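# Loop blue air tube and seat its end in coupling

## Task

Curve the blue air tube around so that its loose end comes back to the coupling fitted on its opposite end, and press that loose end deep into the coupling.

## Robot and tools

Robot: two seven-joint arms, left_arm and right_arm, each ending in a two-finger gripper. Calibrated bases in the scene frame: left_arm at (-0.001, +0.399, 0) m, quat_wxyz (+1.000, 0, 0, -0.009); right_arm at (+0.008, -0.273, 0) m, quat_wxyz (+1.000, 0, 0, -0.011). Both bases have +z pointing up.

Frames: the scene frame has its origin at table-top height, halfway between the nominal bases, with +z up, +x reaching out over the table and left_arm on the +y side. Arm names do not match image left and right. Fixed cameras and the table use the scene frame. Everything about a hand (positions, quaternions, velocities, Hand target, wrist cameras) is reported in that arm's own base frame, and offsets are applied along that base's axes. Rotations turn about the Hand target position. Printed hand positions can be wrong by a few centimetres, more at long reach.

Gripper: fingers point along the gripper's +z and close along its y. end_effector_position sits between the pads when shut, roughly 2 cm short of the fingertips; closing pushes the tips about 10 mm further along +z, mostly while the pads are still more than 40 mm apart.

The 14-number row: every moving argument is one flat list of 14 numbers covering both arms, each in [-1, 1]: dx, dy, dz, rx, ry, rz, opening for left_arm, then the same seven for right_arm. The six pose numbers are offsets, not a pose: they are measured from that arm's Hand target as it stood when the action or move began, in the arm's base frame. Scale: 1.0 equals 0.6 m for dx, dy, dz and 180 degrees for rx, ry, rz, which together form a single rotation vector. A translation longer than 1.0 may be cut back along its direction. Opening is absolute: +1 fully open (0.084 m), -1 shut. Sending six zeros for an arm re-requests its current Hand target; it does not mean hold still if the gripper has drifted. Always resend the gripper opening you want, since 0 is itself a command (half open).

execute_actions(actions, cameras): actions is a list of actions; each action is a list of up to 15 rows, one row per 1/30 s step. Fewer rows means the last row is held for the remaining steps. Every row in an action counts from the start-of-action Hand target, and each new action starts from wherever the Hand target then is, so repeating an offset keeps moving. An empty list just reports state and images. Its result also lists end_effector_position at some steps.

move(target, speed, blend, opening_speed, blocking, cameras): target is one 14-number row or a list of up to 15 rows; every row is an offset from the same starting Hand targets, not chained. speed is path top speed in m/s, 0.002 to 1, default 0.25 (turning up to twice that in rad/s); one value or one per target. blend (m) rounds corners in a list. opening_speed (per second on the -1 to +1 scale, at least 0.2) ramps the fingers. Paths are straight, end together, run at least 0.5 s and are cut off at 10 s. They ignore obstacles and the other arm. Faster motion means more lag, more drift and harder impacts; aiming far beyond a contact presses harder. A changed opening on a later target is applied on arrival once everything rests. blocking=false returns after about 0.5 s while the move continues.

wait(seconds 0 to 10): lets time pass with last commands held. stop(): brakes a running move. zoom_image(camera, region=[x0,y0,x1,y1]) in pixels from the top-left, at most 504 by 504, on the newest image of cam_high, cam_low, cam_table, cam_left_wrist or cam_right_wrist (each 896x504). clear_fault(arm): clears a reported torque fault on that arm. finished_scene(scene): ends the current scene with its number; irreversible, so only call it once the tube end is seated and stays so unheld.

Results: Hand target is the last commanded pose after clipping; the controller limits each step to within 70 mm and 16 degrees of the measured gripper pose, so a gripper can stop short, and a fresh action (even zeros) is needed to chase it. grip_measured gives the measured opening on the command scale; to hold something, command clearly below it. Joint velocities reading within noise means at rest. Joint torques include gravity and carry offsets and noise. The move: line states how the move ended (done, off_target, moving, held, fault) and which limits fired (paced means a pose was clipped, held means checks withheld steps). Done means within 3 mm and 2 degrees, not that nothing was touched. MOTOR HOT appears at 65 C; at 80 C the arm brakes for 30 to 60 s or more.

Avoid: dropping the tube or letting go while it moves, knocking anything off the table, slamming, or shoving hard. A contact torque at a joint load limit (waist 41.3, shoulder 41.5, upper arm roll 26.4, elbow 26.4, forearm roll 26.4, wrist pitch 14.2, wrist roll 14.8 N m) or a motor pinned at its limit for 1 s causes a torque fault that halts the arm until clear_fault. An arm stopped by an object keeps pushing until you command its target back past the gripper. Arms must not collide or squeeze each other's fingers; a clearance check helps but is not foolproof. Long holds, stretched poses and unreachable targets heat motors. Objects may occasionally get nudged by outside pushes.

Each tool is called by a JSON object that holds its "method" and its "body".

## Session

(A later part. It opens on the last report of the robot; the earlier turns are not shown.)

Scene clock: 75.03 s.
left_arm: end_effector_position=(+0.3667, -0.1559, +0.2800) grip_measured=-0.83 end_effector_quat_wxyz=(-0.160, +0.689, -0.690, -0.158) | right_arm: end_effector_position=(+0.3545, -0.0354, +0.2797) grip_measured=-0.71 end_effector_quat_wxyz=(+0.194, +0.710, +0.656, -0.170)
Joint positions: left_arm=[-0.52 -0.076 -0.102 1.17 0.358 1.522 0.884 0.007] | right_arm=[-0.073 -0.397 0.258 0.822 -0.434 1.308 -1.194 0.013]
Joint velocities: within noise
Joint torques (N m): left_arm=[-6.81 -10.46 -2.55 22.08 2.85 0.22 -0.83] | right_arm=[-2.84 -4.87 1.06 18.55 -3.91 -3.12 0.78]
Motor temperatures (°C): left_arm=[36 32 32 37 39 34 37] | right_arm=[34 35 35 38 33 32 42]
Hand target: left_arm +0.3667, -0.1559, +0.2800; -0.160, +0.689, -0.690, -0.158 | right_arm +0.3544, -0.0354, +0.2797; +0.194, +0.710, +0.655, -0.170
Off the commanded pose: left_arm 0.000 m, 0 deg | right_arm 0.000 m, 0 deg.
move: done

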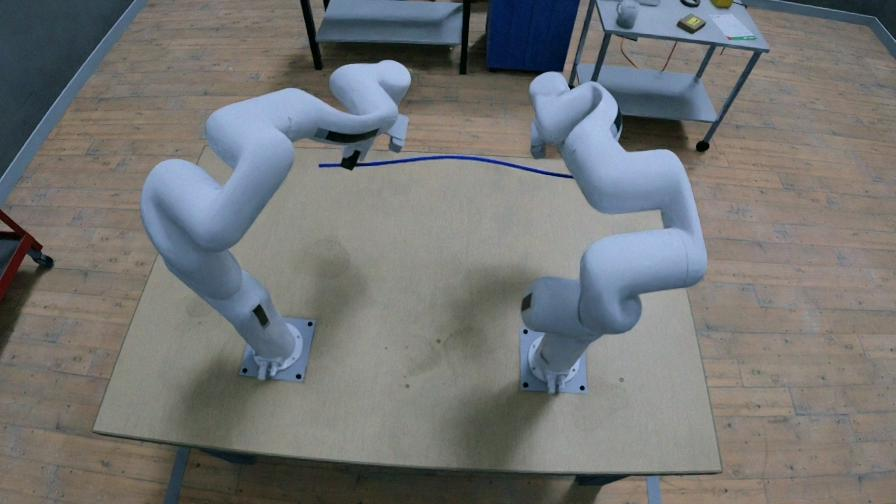

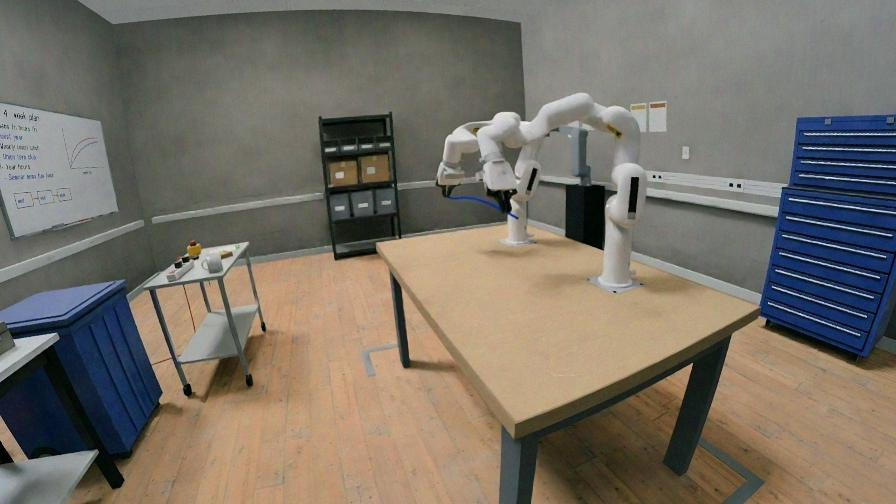

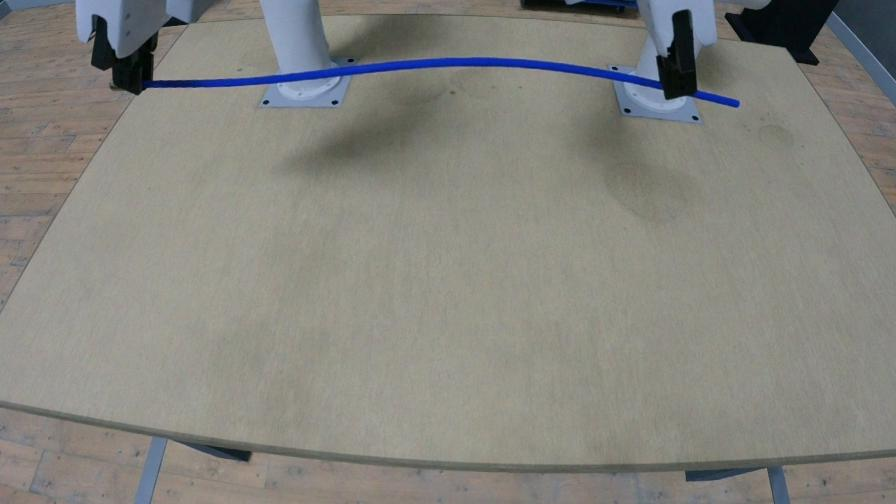

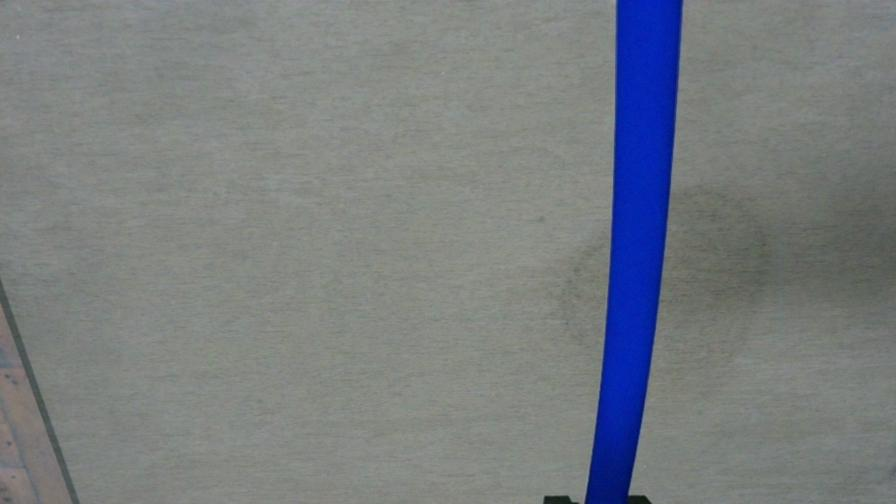

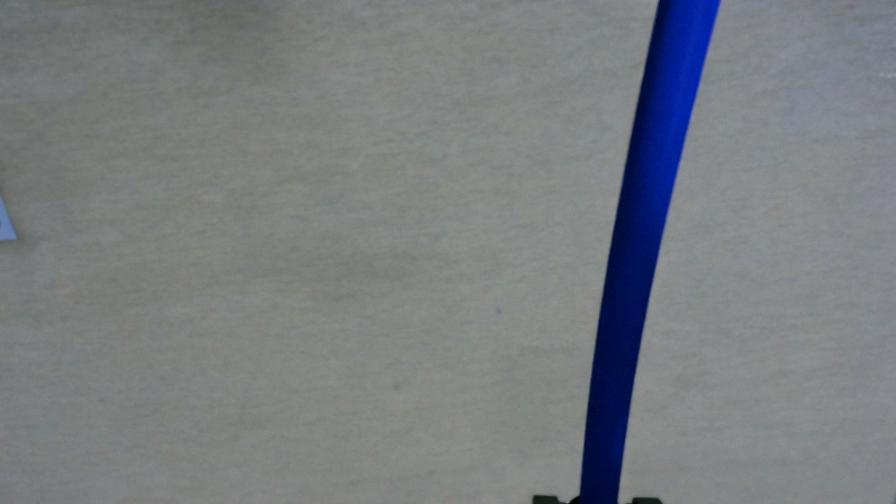

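{"method": "move", "body": {"target": [[0,-0.044,-0.1,0,0,0.25,-1,0,0.044,-0.1,0,0,-0.245,-1],[0,-0.16,-0.13,0,0,0.5,-1,0,0.16,-0.13,0,0,-0.49,-1],[0,-0.31,-0.15,0,0,0.75,-1,0,0.31,-0.15,0,0,-0.735,-1]], "speed": 0.2, "blend": [0.02,0.02,0]}}

Scene clock: 82.07 s.
left_arm: end_effector_position=(+0.3667, -0.3419, +0.1900) grip_measured=-0.83 end_effector_quat_wxyz=(+0.085, +0.901, +0.372, -0.208) | right_arm: end_effector_position=(+0.3544, +0.1506, +0.1897) grip_measured=-0.71 end_effector_quat_wxyz=(-0.077, +0.886, -0.384, -0.247)
Joint positions: left_arm=[-0.562 0.206 -0.001 1.229 -0.479 1.177 -1.125 0.007] | right_arm=[-0.149 0.011 0.315 1 0.4 1.359 0.825 0.013]
Joint velocities: within noise
Joint torques (N m): left_arm=[-5.66 -19.81 -2 21.13 -3.49 -2.38 -0.81] | right_arm=[3.32 -14.83 1.58 16.89 4.05 -3.77 0.86]
Motor temperatures (°C): left_arm=[36 32 32 37 39 34 37] | right_arm=[34 35 35 38 33 32 42]
Hand target: left_arm +0.3667, -0.3419, +0.1900; +0.085, +0.901, +0.372, -0.208 | right_arm +0.3544, +0.1506, +0.1897; -0.077, +0.886, -0.384, -0.247
Off the commanded pose: left_arm 0.000 m, 0 deg | right_arm 0.000 m, 0 deg.
move: done

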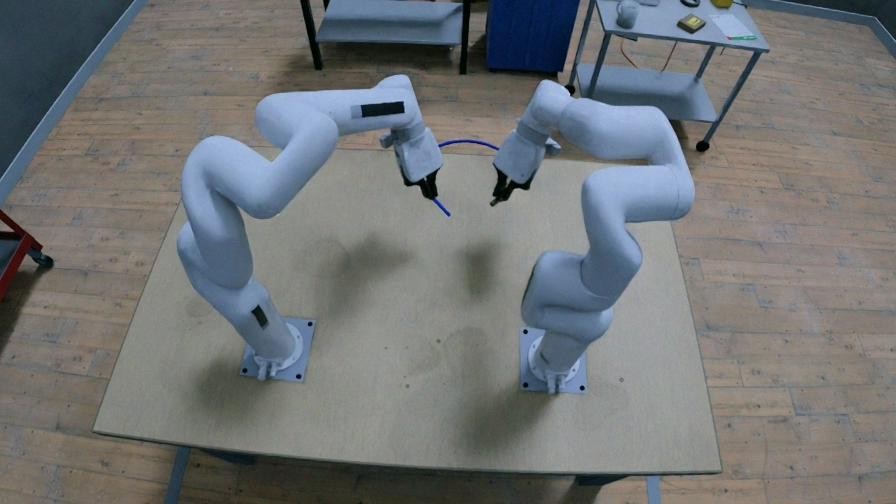

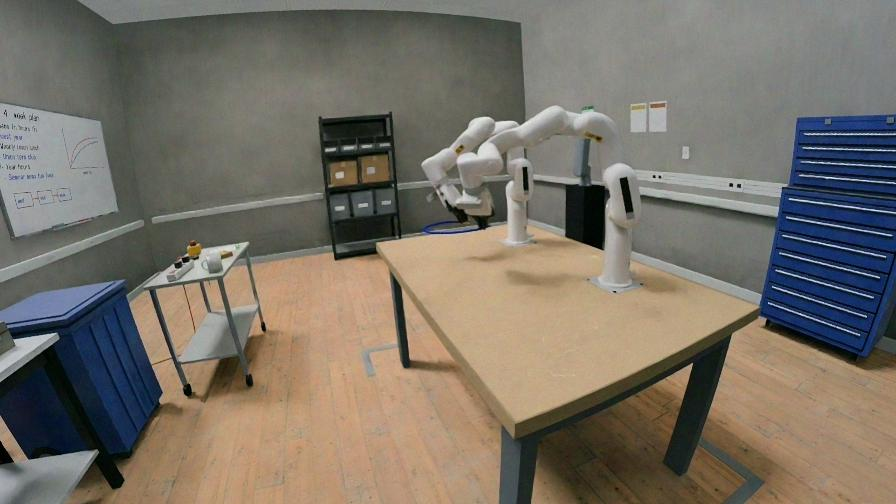

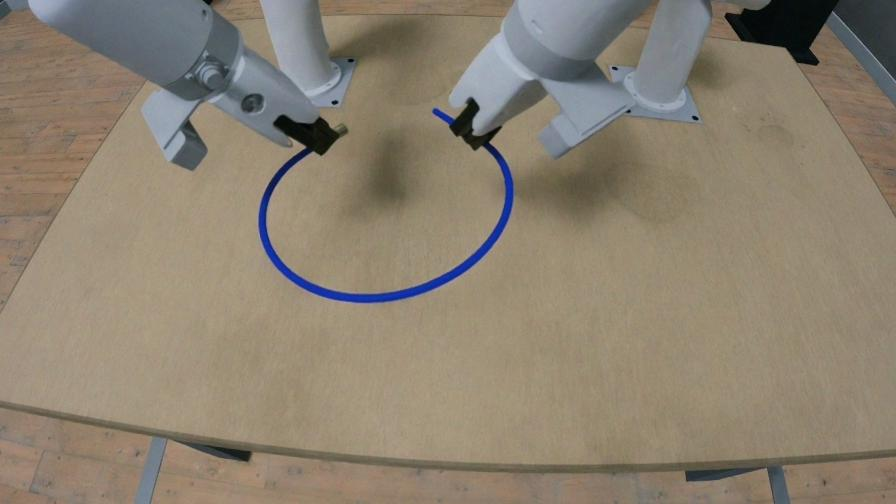

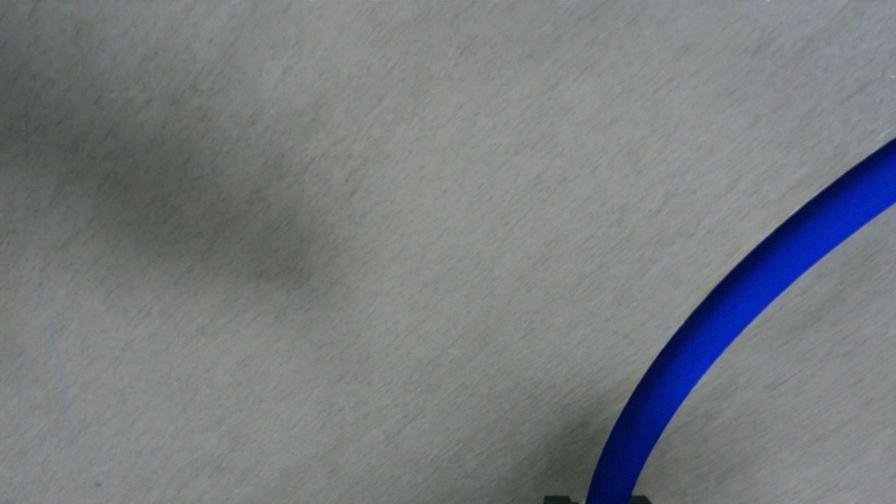

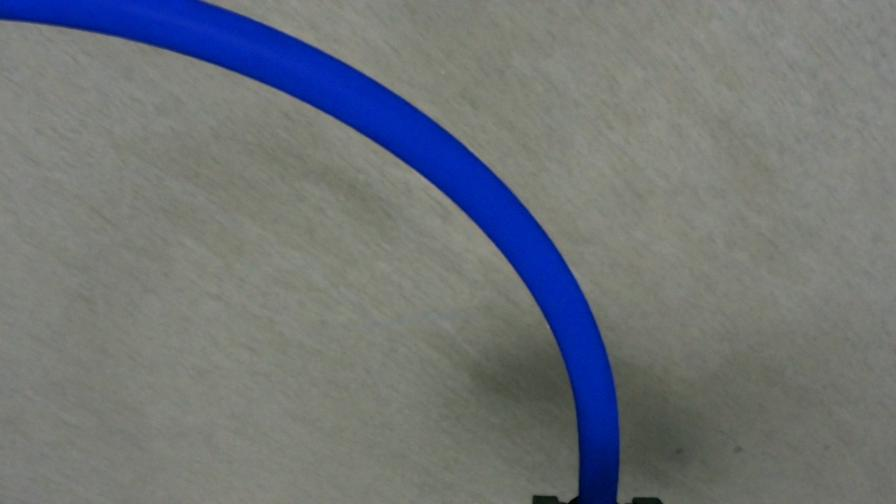

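{"method": "move", "body": {"target": [0,-0.045,0,0,0,0.24,-1,0,0.045,0,0,0,-0.245,-1], "speed": 0.15}}

{"method": "zoom_image", "body": {"camera": "cam_table", "region": [320, 70, 480, 160]}}

{"method": "zoom_image", "body": {"camera": "cam_high", "region": [410, 150, 520, 212]}}

{"method": "zoom_image", "body": {"camera": "cam_low", "region": [410, 170, 538, 242]}}

Scene clock: 85.53 s.
left_arm: end_effector_position=(+0.3667, -0.3689, +0.1900) grip_measured=-0.83 end_effector_quat_wxyz=(+0.155, +0.700, +0.678, -0.162) | right_arm: end_effector_position=(+0.3544, +0.1776, +0.1897) grip_measured=-0.71 end_effector_quat_wxyz=(-0.164, +0.677, -0.689, -0.200)
Joint positions: left_arm=[-0.658 0.041 -0.021 0.95 -0.568 0.709 -1.817 0.007] | right_arm=[-0.15 -0.263 0.344 0.68 0.738 1.014 1.342 0.013]
Joint velocities: within noise
Joint torques (N m): left_arm=[-5.56 -17.37 -1.88 21.02 2.55 -3.11 -0.83] | right_arm=[3.22 -10.72 0.18 17.35 4.08 -4.21 0.91]
Motor temperatures (°C): left_arm=[36 32 32 37 39 34 37] | right_arm=[34 35 35 38 33 32 42]
Hand target: left_arm +0.3667, -0.3689, +0.1900; +0.155, +0.700, +0.678, -0.162 | right_arm +0.3544, +0.1776, +0.1897; -0.164, +0.677, -0.689, -0.200
Off the commanded pose: left_arm 0.000 m, 0 deg | right_arm 0.000 m, 0 deg.
move: done

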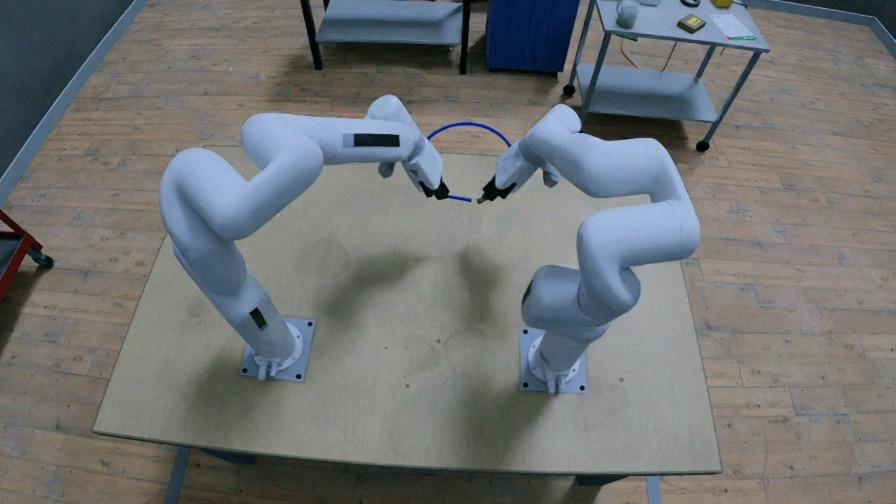

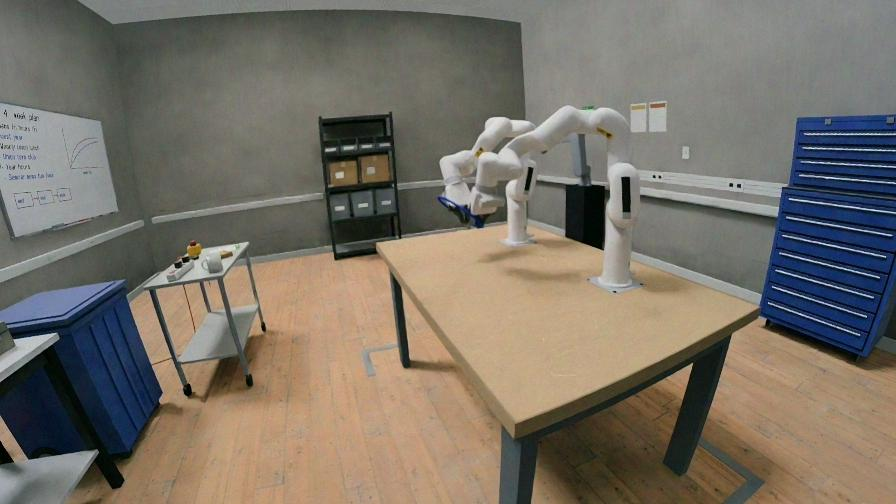

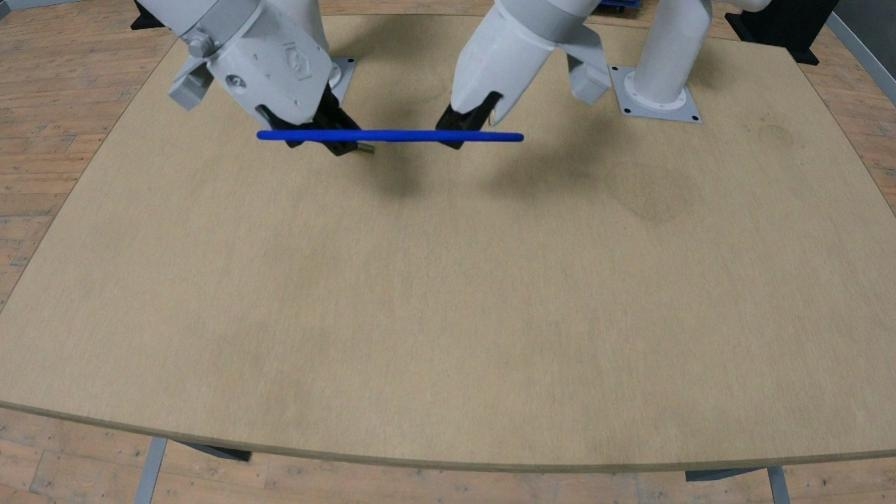

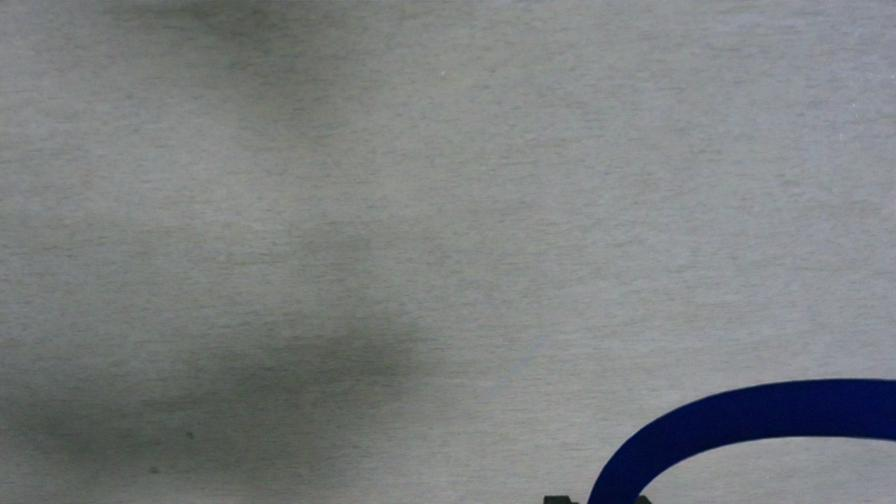

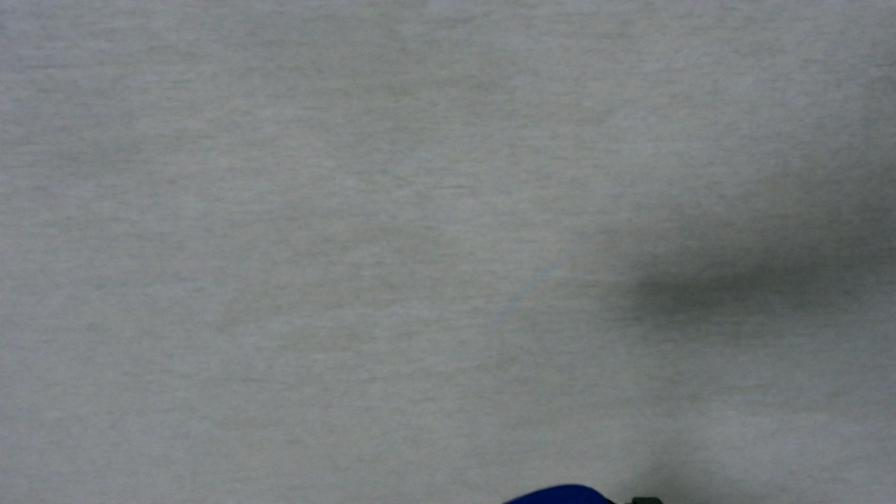

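Scaled by 3.150 from the camera's 896x504 image, which has a finer 1280x720 frame.

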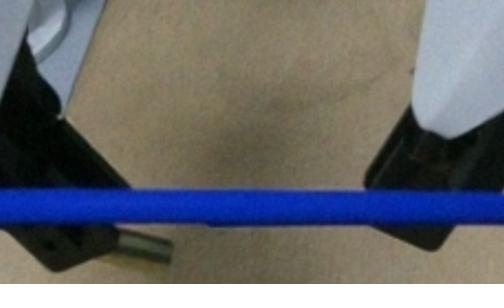

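Scaled by 4.582 from the camera's 896x504 image, which has a finer 1280x720 frame.

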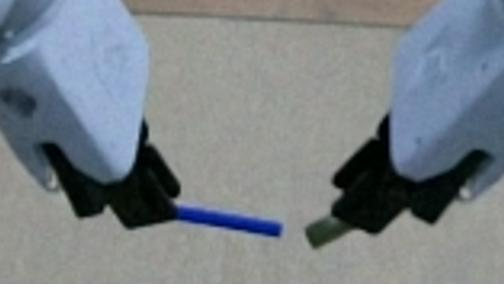

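Scaled by 3.938 from the camera's 896x504 image, which has a finer 1280x720 frame.

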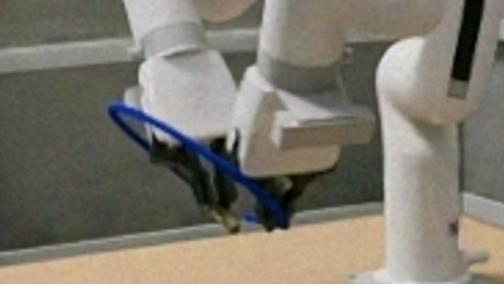

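{"method": "zoom_image", "body": {"camera": "cam_high", "region": [430, 180, 510, 216]}}

{"method": "zoom_image", "body": {"camera": "cam_table", "region": [330, 110, 410, 170]}}

{"method": "zoom_image", "body": {"camera": "cam_low", "region": [430, 185, 500, 235]}}

Scaled by 6.300 from the camera's 896x504 image, which has a finer 1280x720 frame.

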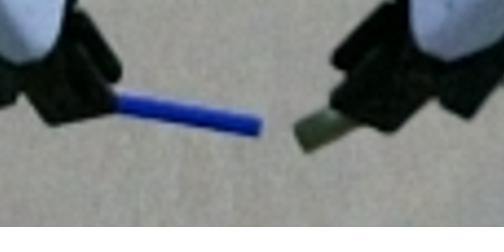

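Scaled by 6.300 from the camera's 896x504 image, which has a finer 1280x720 frame.

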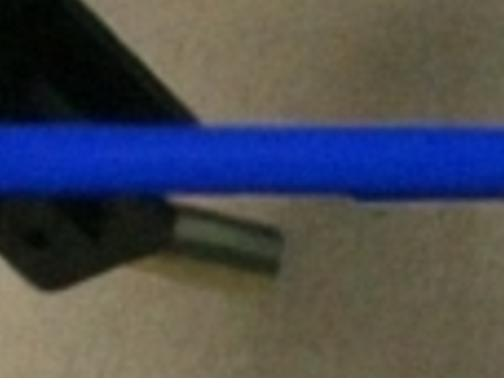

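Scaled by 7.200 from the camera's 896x504 image, which has a finer 1280x720 frame.

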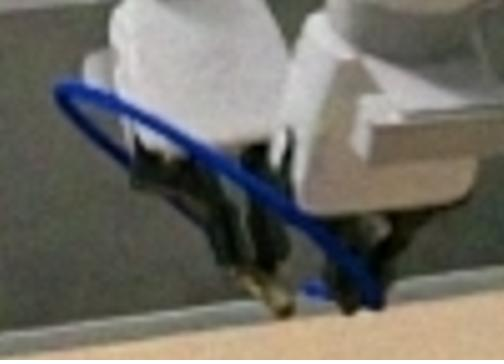

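{"method": "move", "body": {"target": [0,0,0,0,0,0,-1,0,-0.03,0,0.11,0,0,-1], "speed": 0.15}}

{"method": "zoom_image", "body": {"camera": "cam_high", "region": [430, 170, 510, 215]}}

{"method": "zoom_image", "body": {"camera": "cam_table", "region": [320, 100, 480, 190]}}

Scene clock: 93.87 s.
left_arm: end_effector_position=(+0.3667, -0.3689, +0.1900) grip_measured=-0.83 end_effector_quat_wxyz=(+0.155, +0.700, +0.678, -0.162) | right_arm: end_effector_position=(+0.3544, +0.1596, +0.1897) grip_measured=-0.71 end_effector_quat_wxyz=(-0.278, +0.639, -0.644, -0.315)
Joint positions: left_arm=[-0.658 0.041 -0.021 0.95 -0.568 0.709 -1.817 0.007] | right_arm=[-0.192 -0.178 0.167 0.646 0.998 1.184 0.971 0.013]
Joint velocities: within noise
Joint torques (N m): left_arm=[-5.06 -16.92 -1.7 22.32 2.75 -2.75 -0.85] | right_arm=[-3.84 -7.05 -2.24 23.52 4.49 2.14 -0.81]
Motor temperatures (°C): left_arm=[36 32 32 37 39 34 37] | right_arm=[34 35 35 38 33 33 42]
Hand target: left_arm +0.3667, -0.3689, +0.1900; +0.155, +0.700, +0.678, -0.162 | right_arm +0.3544, +0.1596, +0.1897; -0.278, +0.639, -0.644, -0.315
Off the commanded pose: left_arm 0.000 m, 0 deg | right_arm 0.000 m, 0 deg.
move: done

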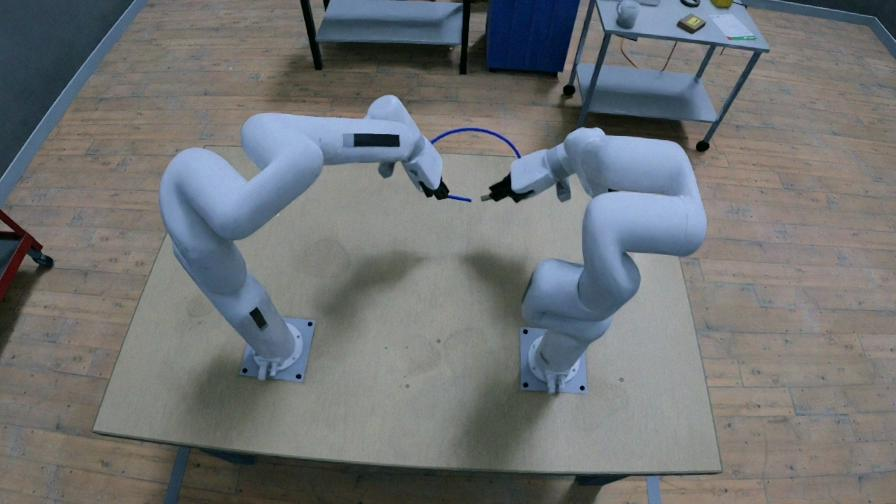

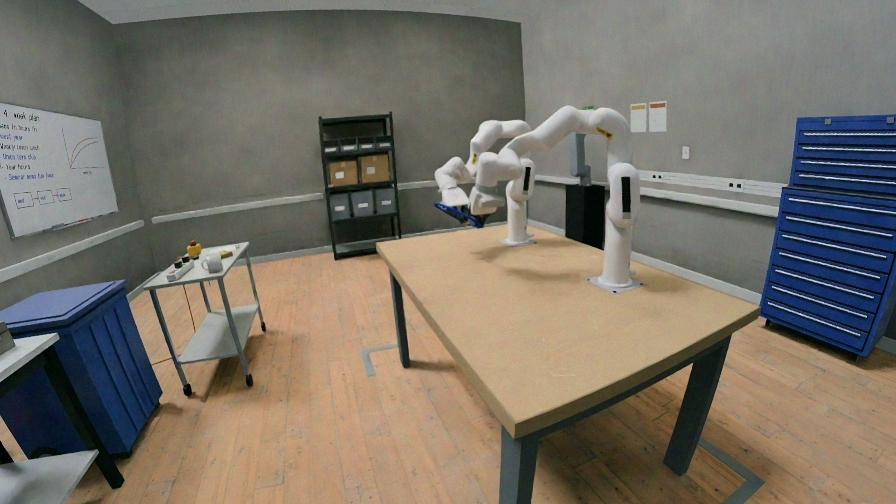

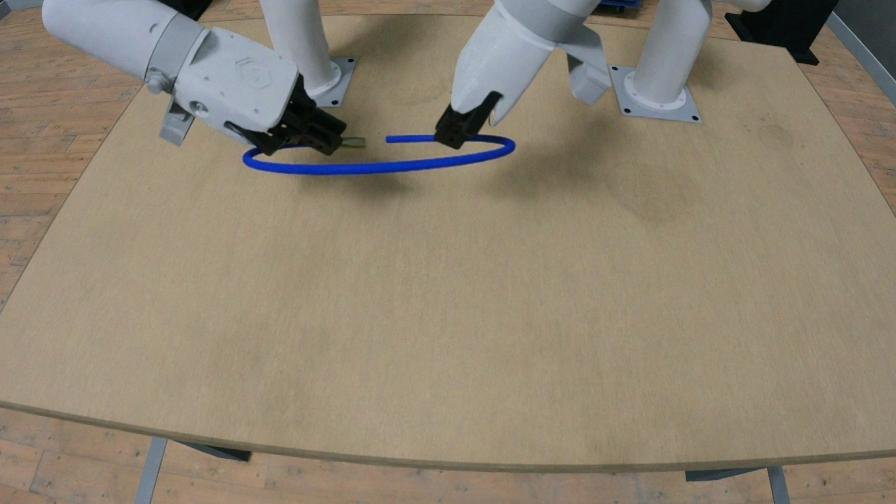

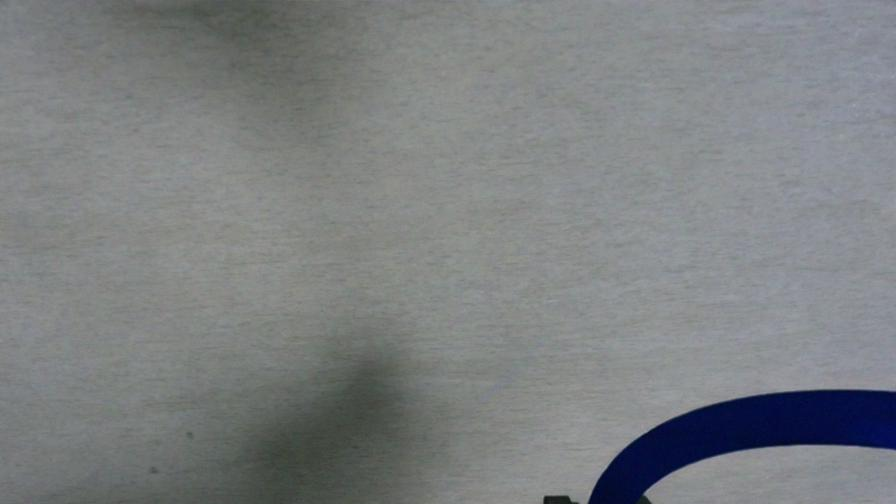

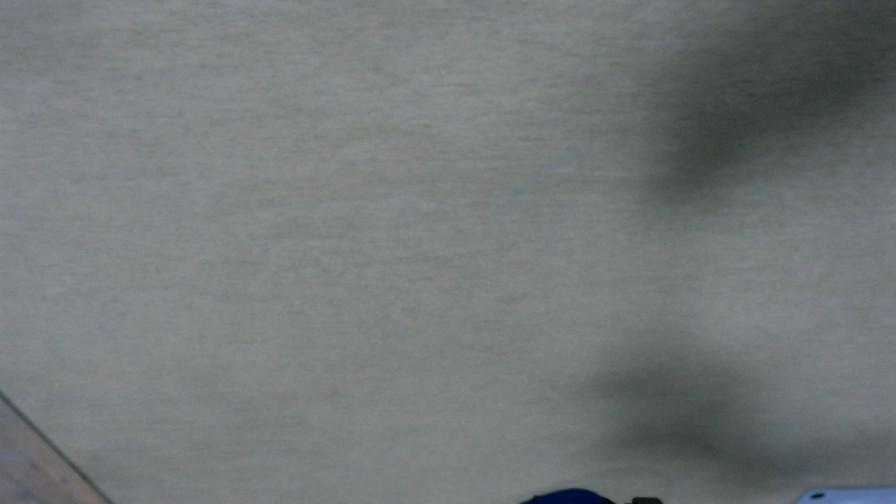

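Scaled by 6.300 from the camera's 896x504 image, which has a finer 1280x720 frame.

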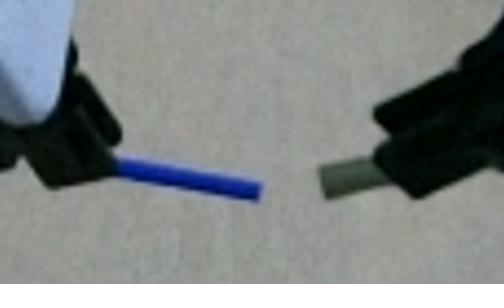

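Scaled by 3.150 from the camera's 896x504 image, which has a finer 1280x720 frame.

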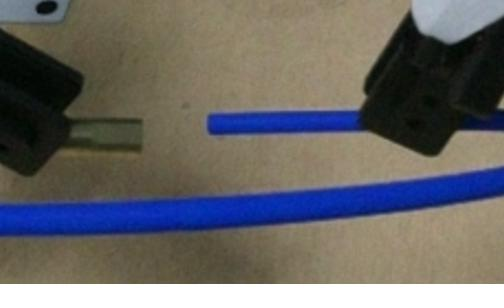

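{"method": "move", "body": {"target": [0.0108,0,-0.013,-0.045,0,0.025,-1,0,0,0,0.045,0,-0.055,-1], "speed": 0.1, "cameras": ["cam_high","cam_table","cam_low"]}}

{"method": "zoom_image", "body": {"camera": "cam_high", "region": [430, 170, 510, 215]}}

{"method": "zoom_image", "body": {"camera": "cam_table", "region": [340, 110, 440, 165]}}

Scene clock: 96.43 s.
left_arm: end_effector_position=(+0.3732, -0.3689, +0.1823) grip_measured=-0.83 end_effector_quat_wxyz=(+0.211, +0.660, +0.692, -0.203) | right_arm: end_effector_position=(+0.3544, +0.1596, +0.1897) grip_measured=-0.71 end_effector_quat_wxyz=(+0.349, -0.560, +0.673, +0.335)
Joint positions: left_arm=[-0.642 0.035 -0.022 0.879 -0.844 0.606 -1.628 0.007] | right_arm=[-0.203 -0.22 0.129 0.533 1.209 1.167 0.907 0.013]
Joint velocities: within noise
Joint torques (N m): left_arm=[5.87 -13.82 -1.79 20.02 -2.82 -2.83 0.28] | right_arm=[-3.81 -10.88 -2.25 15.55 4.51 -2.8 -0.9]
Motor temperatures (°C): left_arm=[36 32 32 37 39 34 37] | right_arm=[34 35 35 38 33 33 42]
Hand target: left_arm +0.3732, -0.3689, +0.1822; +0.211, +0.660, +0.692, -0.203 | right_arm +0.3544, +0.1596, +0.1897; +0.349, -0.560, +0.673, +0.335
Off the commanded pose: left_arm 0.000 m, 0 deg | right_arm 0.000 m, 0 deg.
move: done
Images, in order (width x height): cam_high 896x504, cam_low 896x504, cam_table 896x504.

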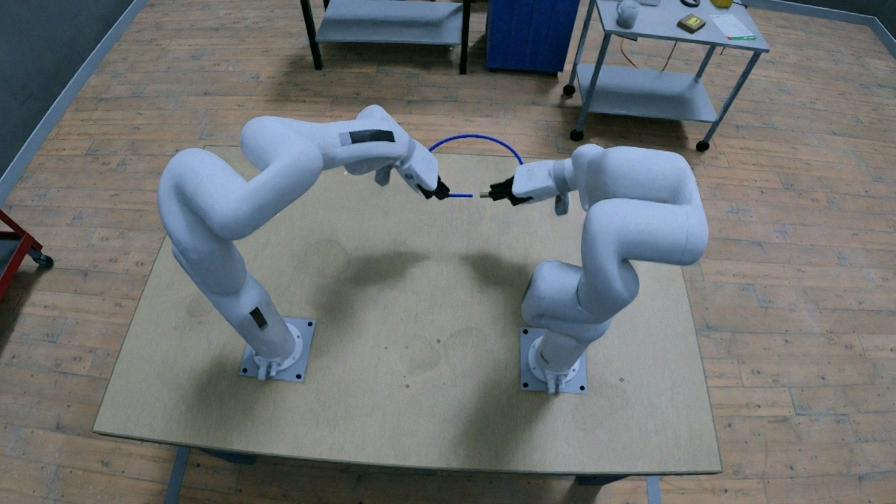

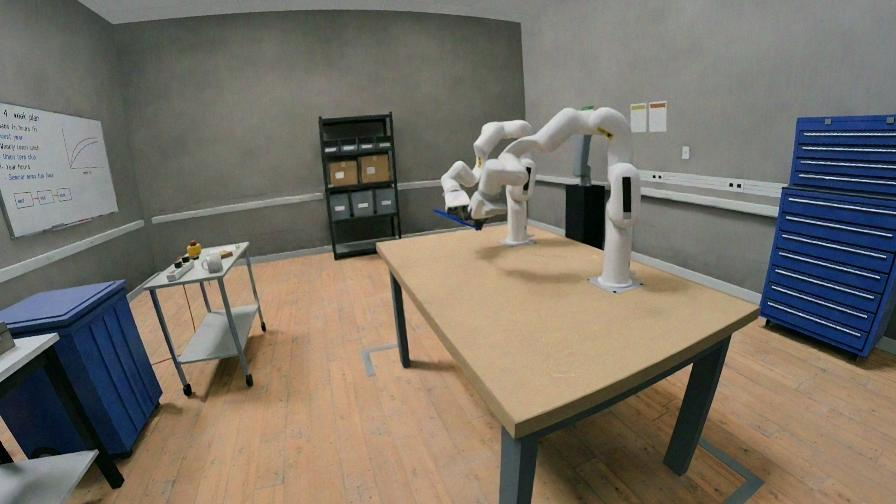

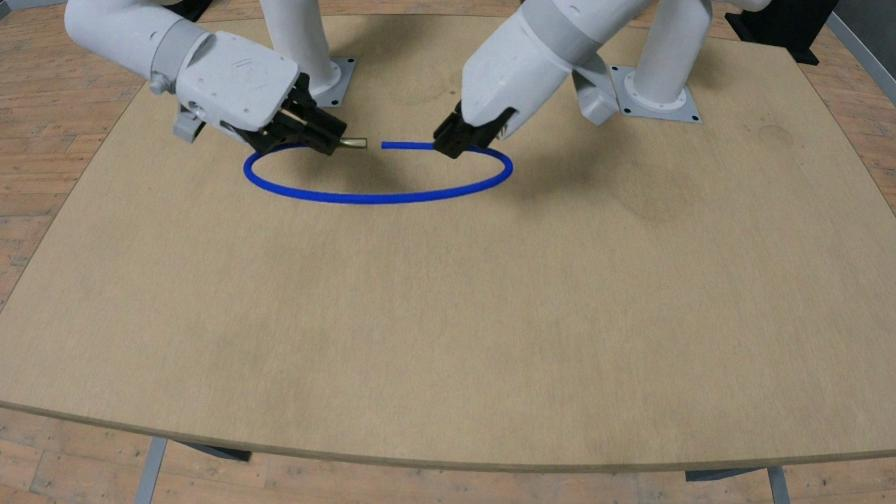

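Scaled by 6.300 from the camera's 896x504 image, which has a finer 1280x720 frame.

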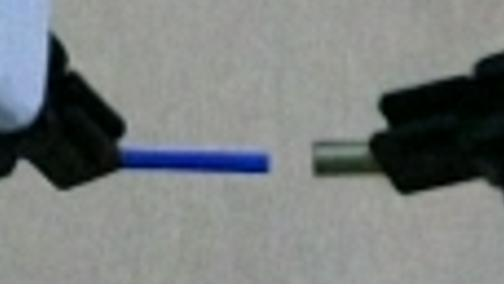

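Scaled by 5.040 from the camera's 896x504 image, which has a finer 1280x720 frame.

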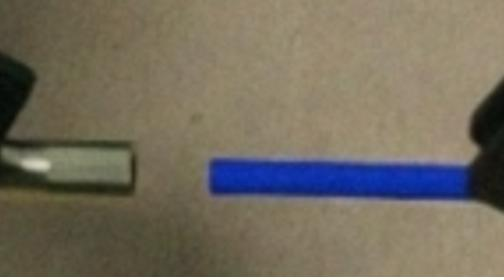

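{"method": "move", "body": {"target": [0.001,0,0.0042,0,0,0,-1,0,0.03,0,0,0,0,-1], "speed": 0.05, "cameras": ["cam_high","cam_table"]}}

{"method": "zoom_image", "body": {"camera": "cam_high", "region": [440, 175, 504, 211]}}

{"method": "zoom_image", "body": {"camera": "cam_table", "region": [340, 110, 440, 165]}}

Scene clock: 98.23 s.
left_arm: end_effector_position=(+0.3738, -0.3689, +0.1847) grip_measured=-0.83 end_effector_quat_wxyz=(+0.211, +0.660, +0.692, -0.203) | right_arm: end_effector_position=(+0.3544, +0.1776, +0.1897) grip_measured=-1.00 end_effector_quat_wxyz=(+0.349, -0.560, +0.673, +0.334)
Joint positions: left_arm=[-0.641 0.032 -0.021 0.882 -0.837 0.612 -1.635 0.007] | right_arm=[-0.174 -0.224 0.162 0.528 1.253 1.134 0.92 0]
Joint velocities: within noise
Joint torques (N m): left_arm=[4.48 -16.53 1.55 26.71 2.61 0.05 -0.89] | right_arm=[3.66 -8.12 1.05 16.62 4.34 -2.38 0.81]
Motor temperatures (°C): left_arm=[36 32 32 37 39 34 37] | right_arm=[34 35 35 38 33 33 42]
Hand target: left_arm +0.3738, -0.3689, +0.1847; +0.211, +0.660, +0.692, -0.203 | right_arm +0.3544, +0.1776, +0.1897; +0.349, -0.560, +0.673, +0.335
Off the commanded pose: left_arm 0.000 m, 0 deg | right_arm 0.000 m, 0 deg.
move: done
Images, in order (width x height): cam_high 896x504, cam_table 896x504.

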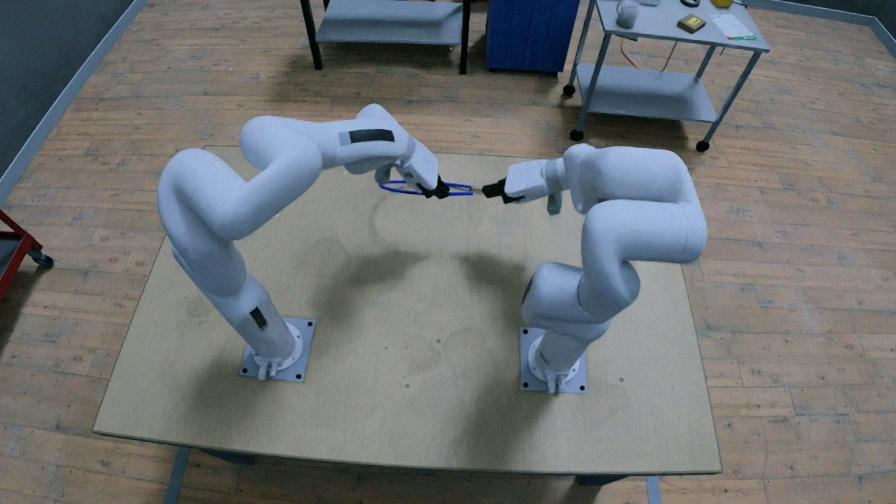

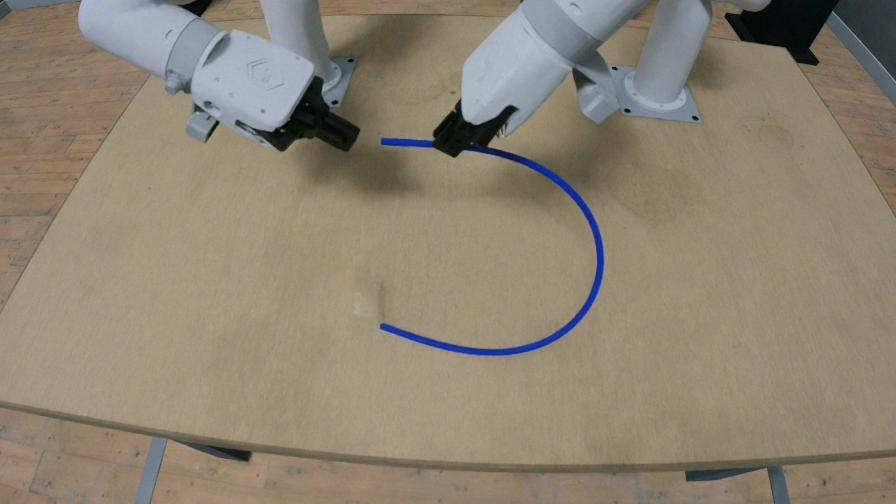

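Scaled by 7.875 from the camera's 896x504 image, which has a finer 1280x720 frame.

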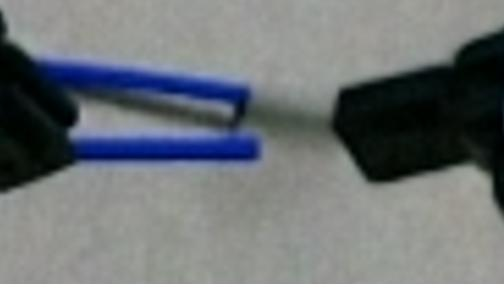

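Scaled by 5.040 from the camera's 896x504 image, which has a finer 1280x720 frame.

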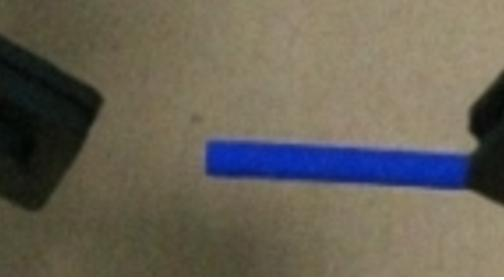

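{"method": "move", "body": {"target": [0,0.1,0.27,0,0,0,-1,0,-0.25,0.2,0,0,0,0], "speed": 0.12}}

Scene clock: 100.83 s.
left_arm: end_effector_position=(+0.3738, -0.3089, +0.3467) grip_measured=-0.83 end_effector_quat_wxyz=(+0.211, +0.660, +0.692, -0.203) | right_arm: end_effector_position=(+0.3544, +0.0277, +0.3097) grip_measured=-0.01 end_effector_quat_wxyz=(+0.349, -0.560, +0.673, +0.335)
Joint positions: left_arm=[-0.552 -0.24 0.063 1.048 -0.576 1.04 -1.87 0.007] | right_arm=[-0.382 -0.28 -0.119 0.829 0.873 1.605 1.059 0.044]
Joint velocities: within noise
Joint torques (N m): left_arm=[4.9 -13.58 1.81 29.92 1.96 -0.19 -0.86] | right_arm=[-3.46 -6.35 -1.55 24.73 -1.92 2.36 0.87]
Motor temperatures (°C): left_arm=[36 32 32 37 39 34 37] | right_arm=[34 35 35 38 33 33 42]
Hand target: left_arm +0.3738, -0.3089, +0.3467; +0.211, +0.660, +0.692, -0.203 | right_arm +0.3544, +0.0276, +0.3097; +0.349, -0.560, +0.673, +0.335
Off the commanded pose: left_arm 0.000 m, 0 deg | right_arm 0.000 m, 0 deg.
move: done

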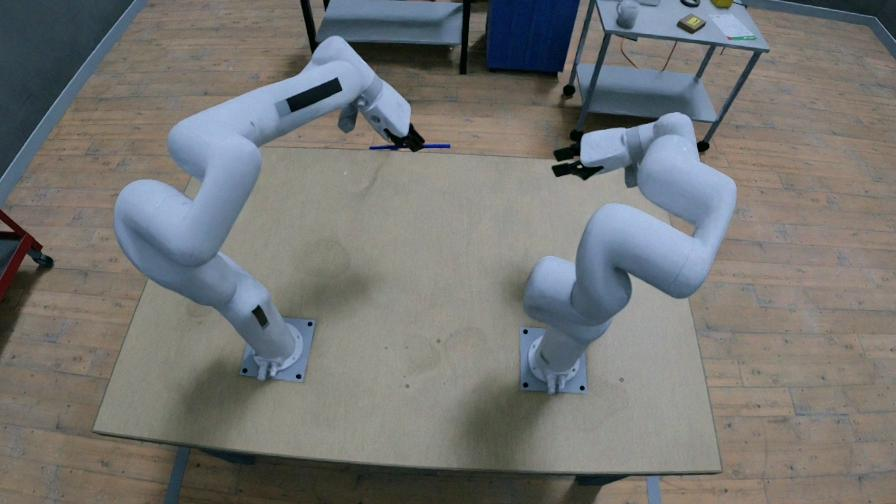

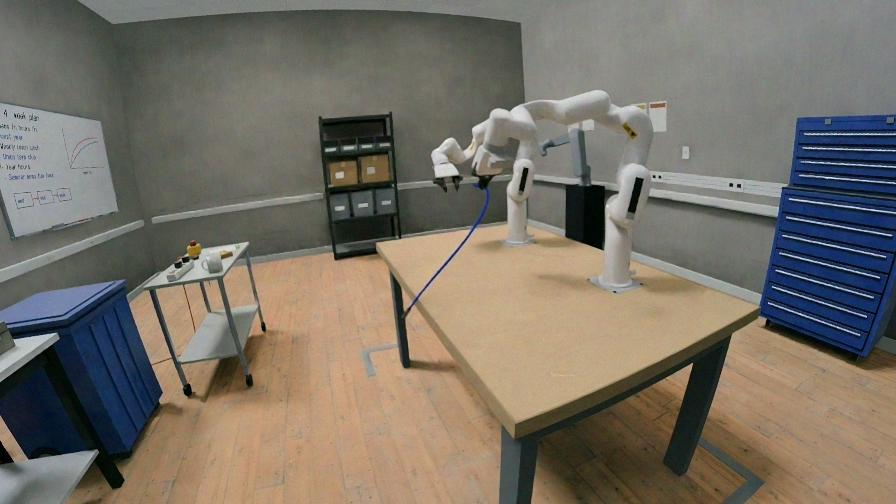

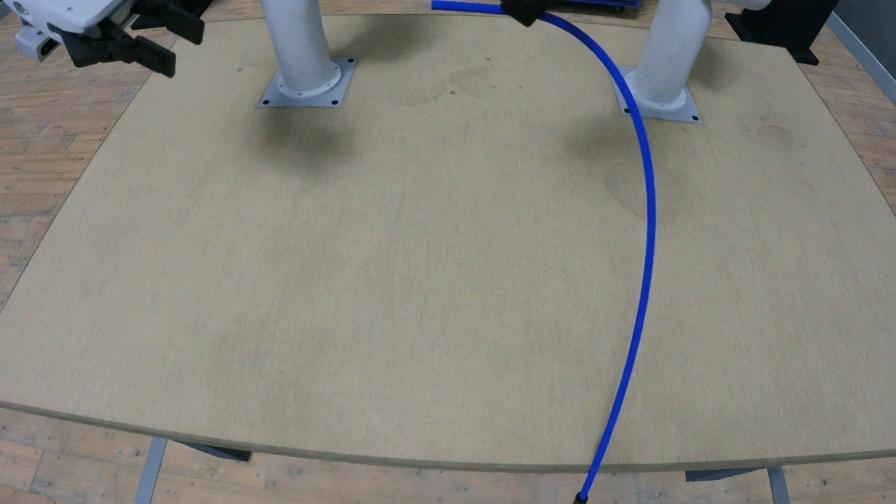

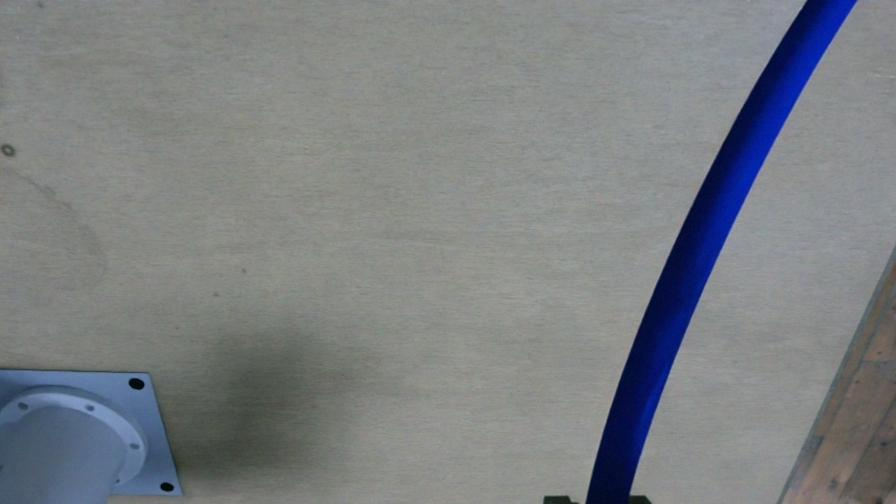

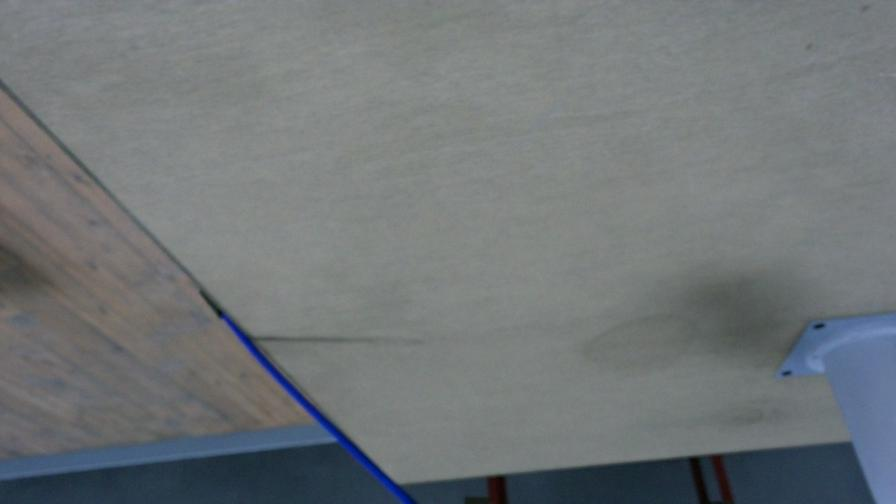

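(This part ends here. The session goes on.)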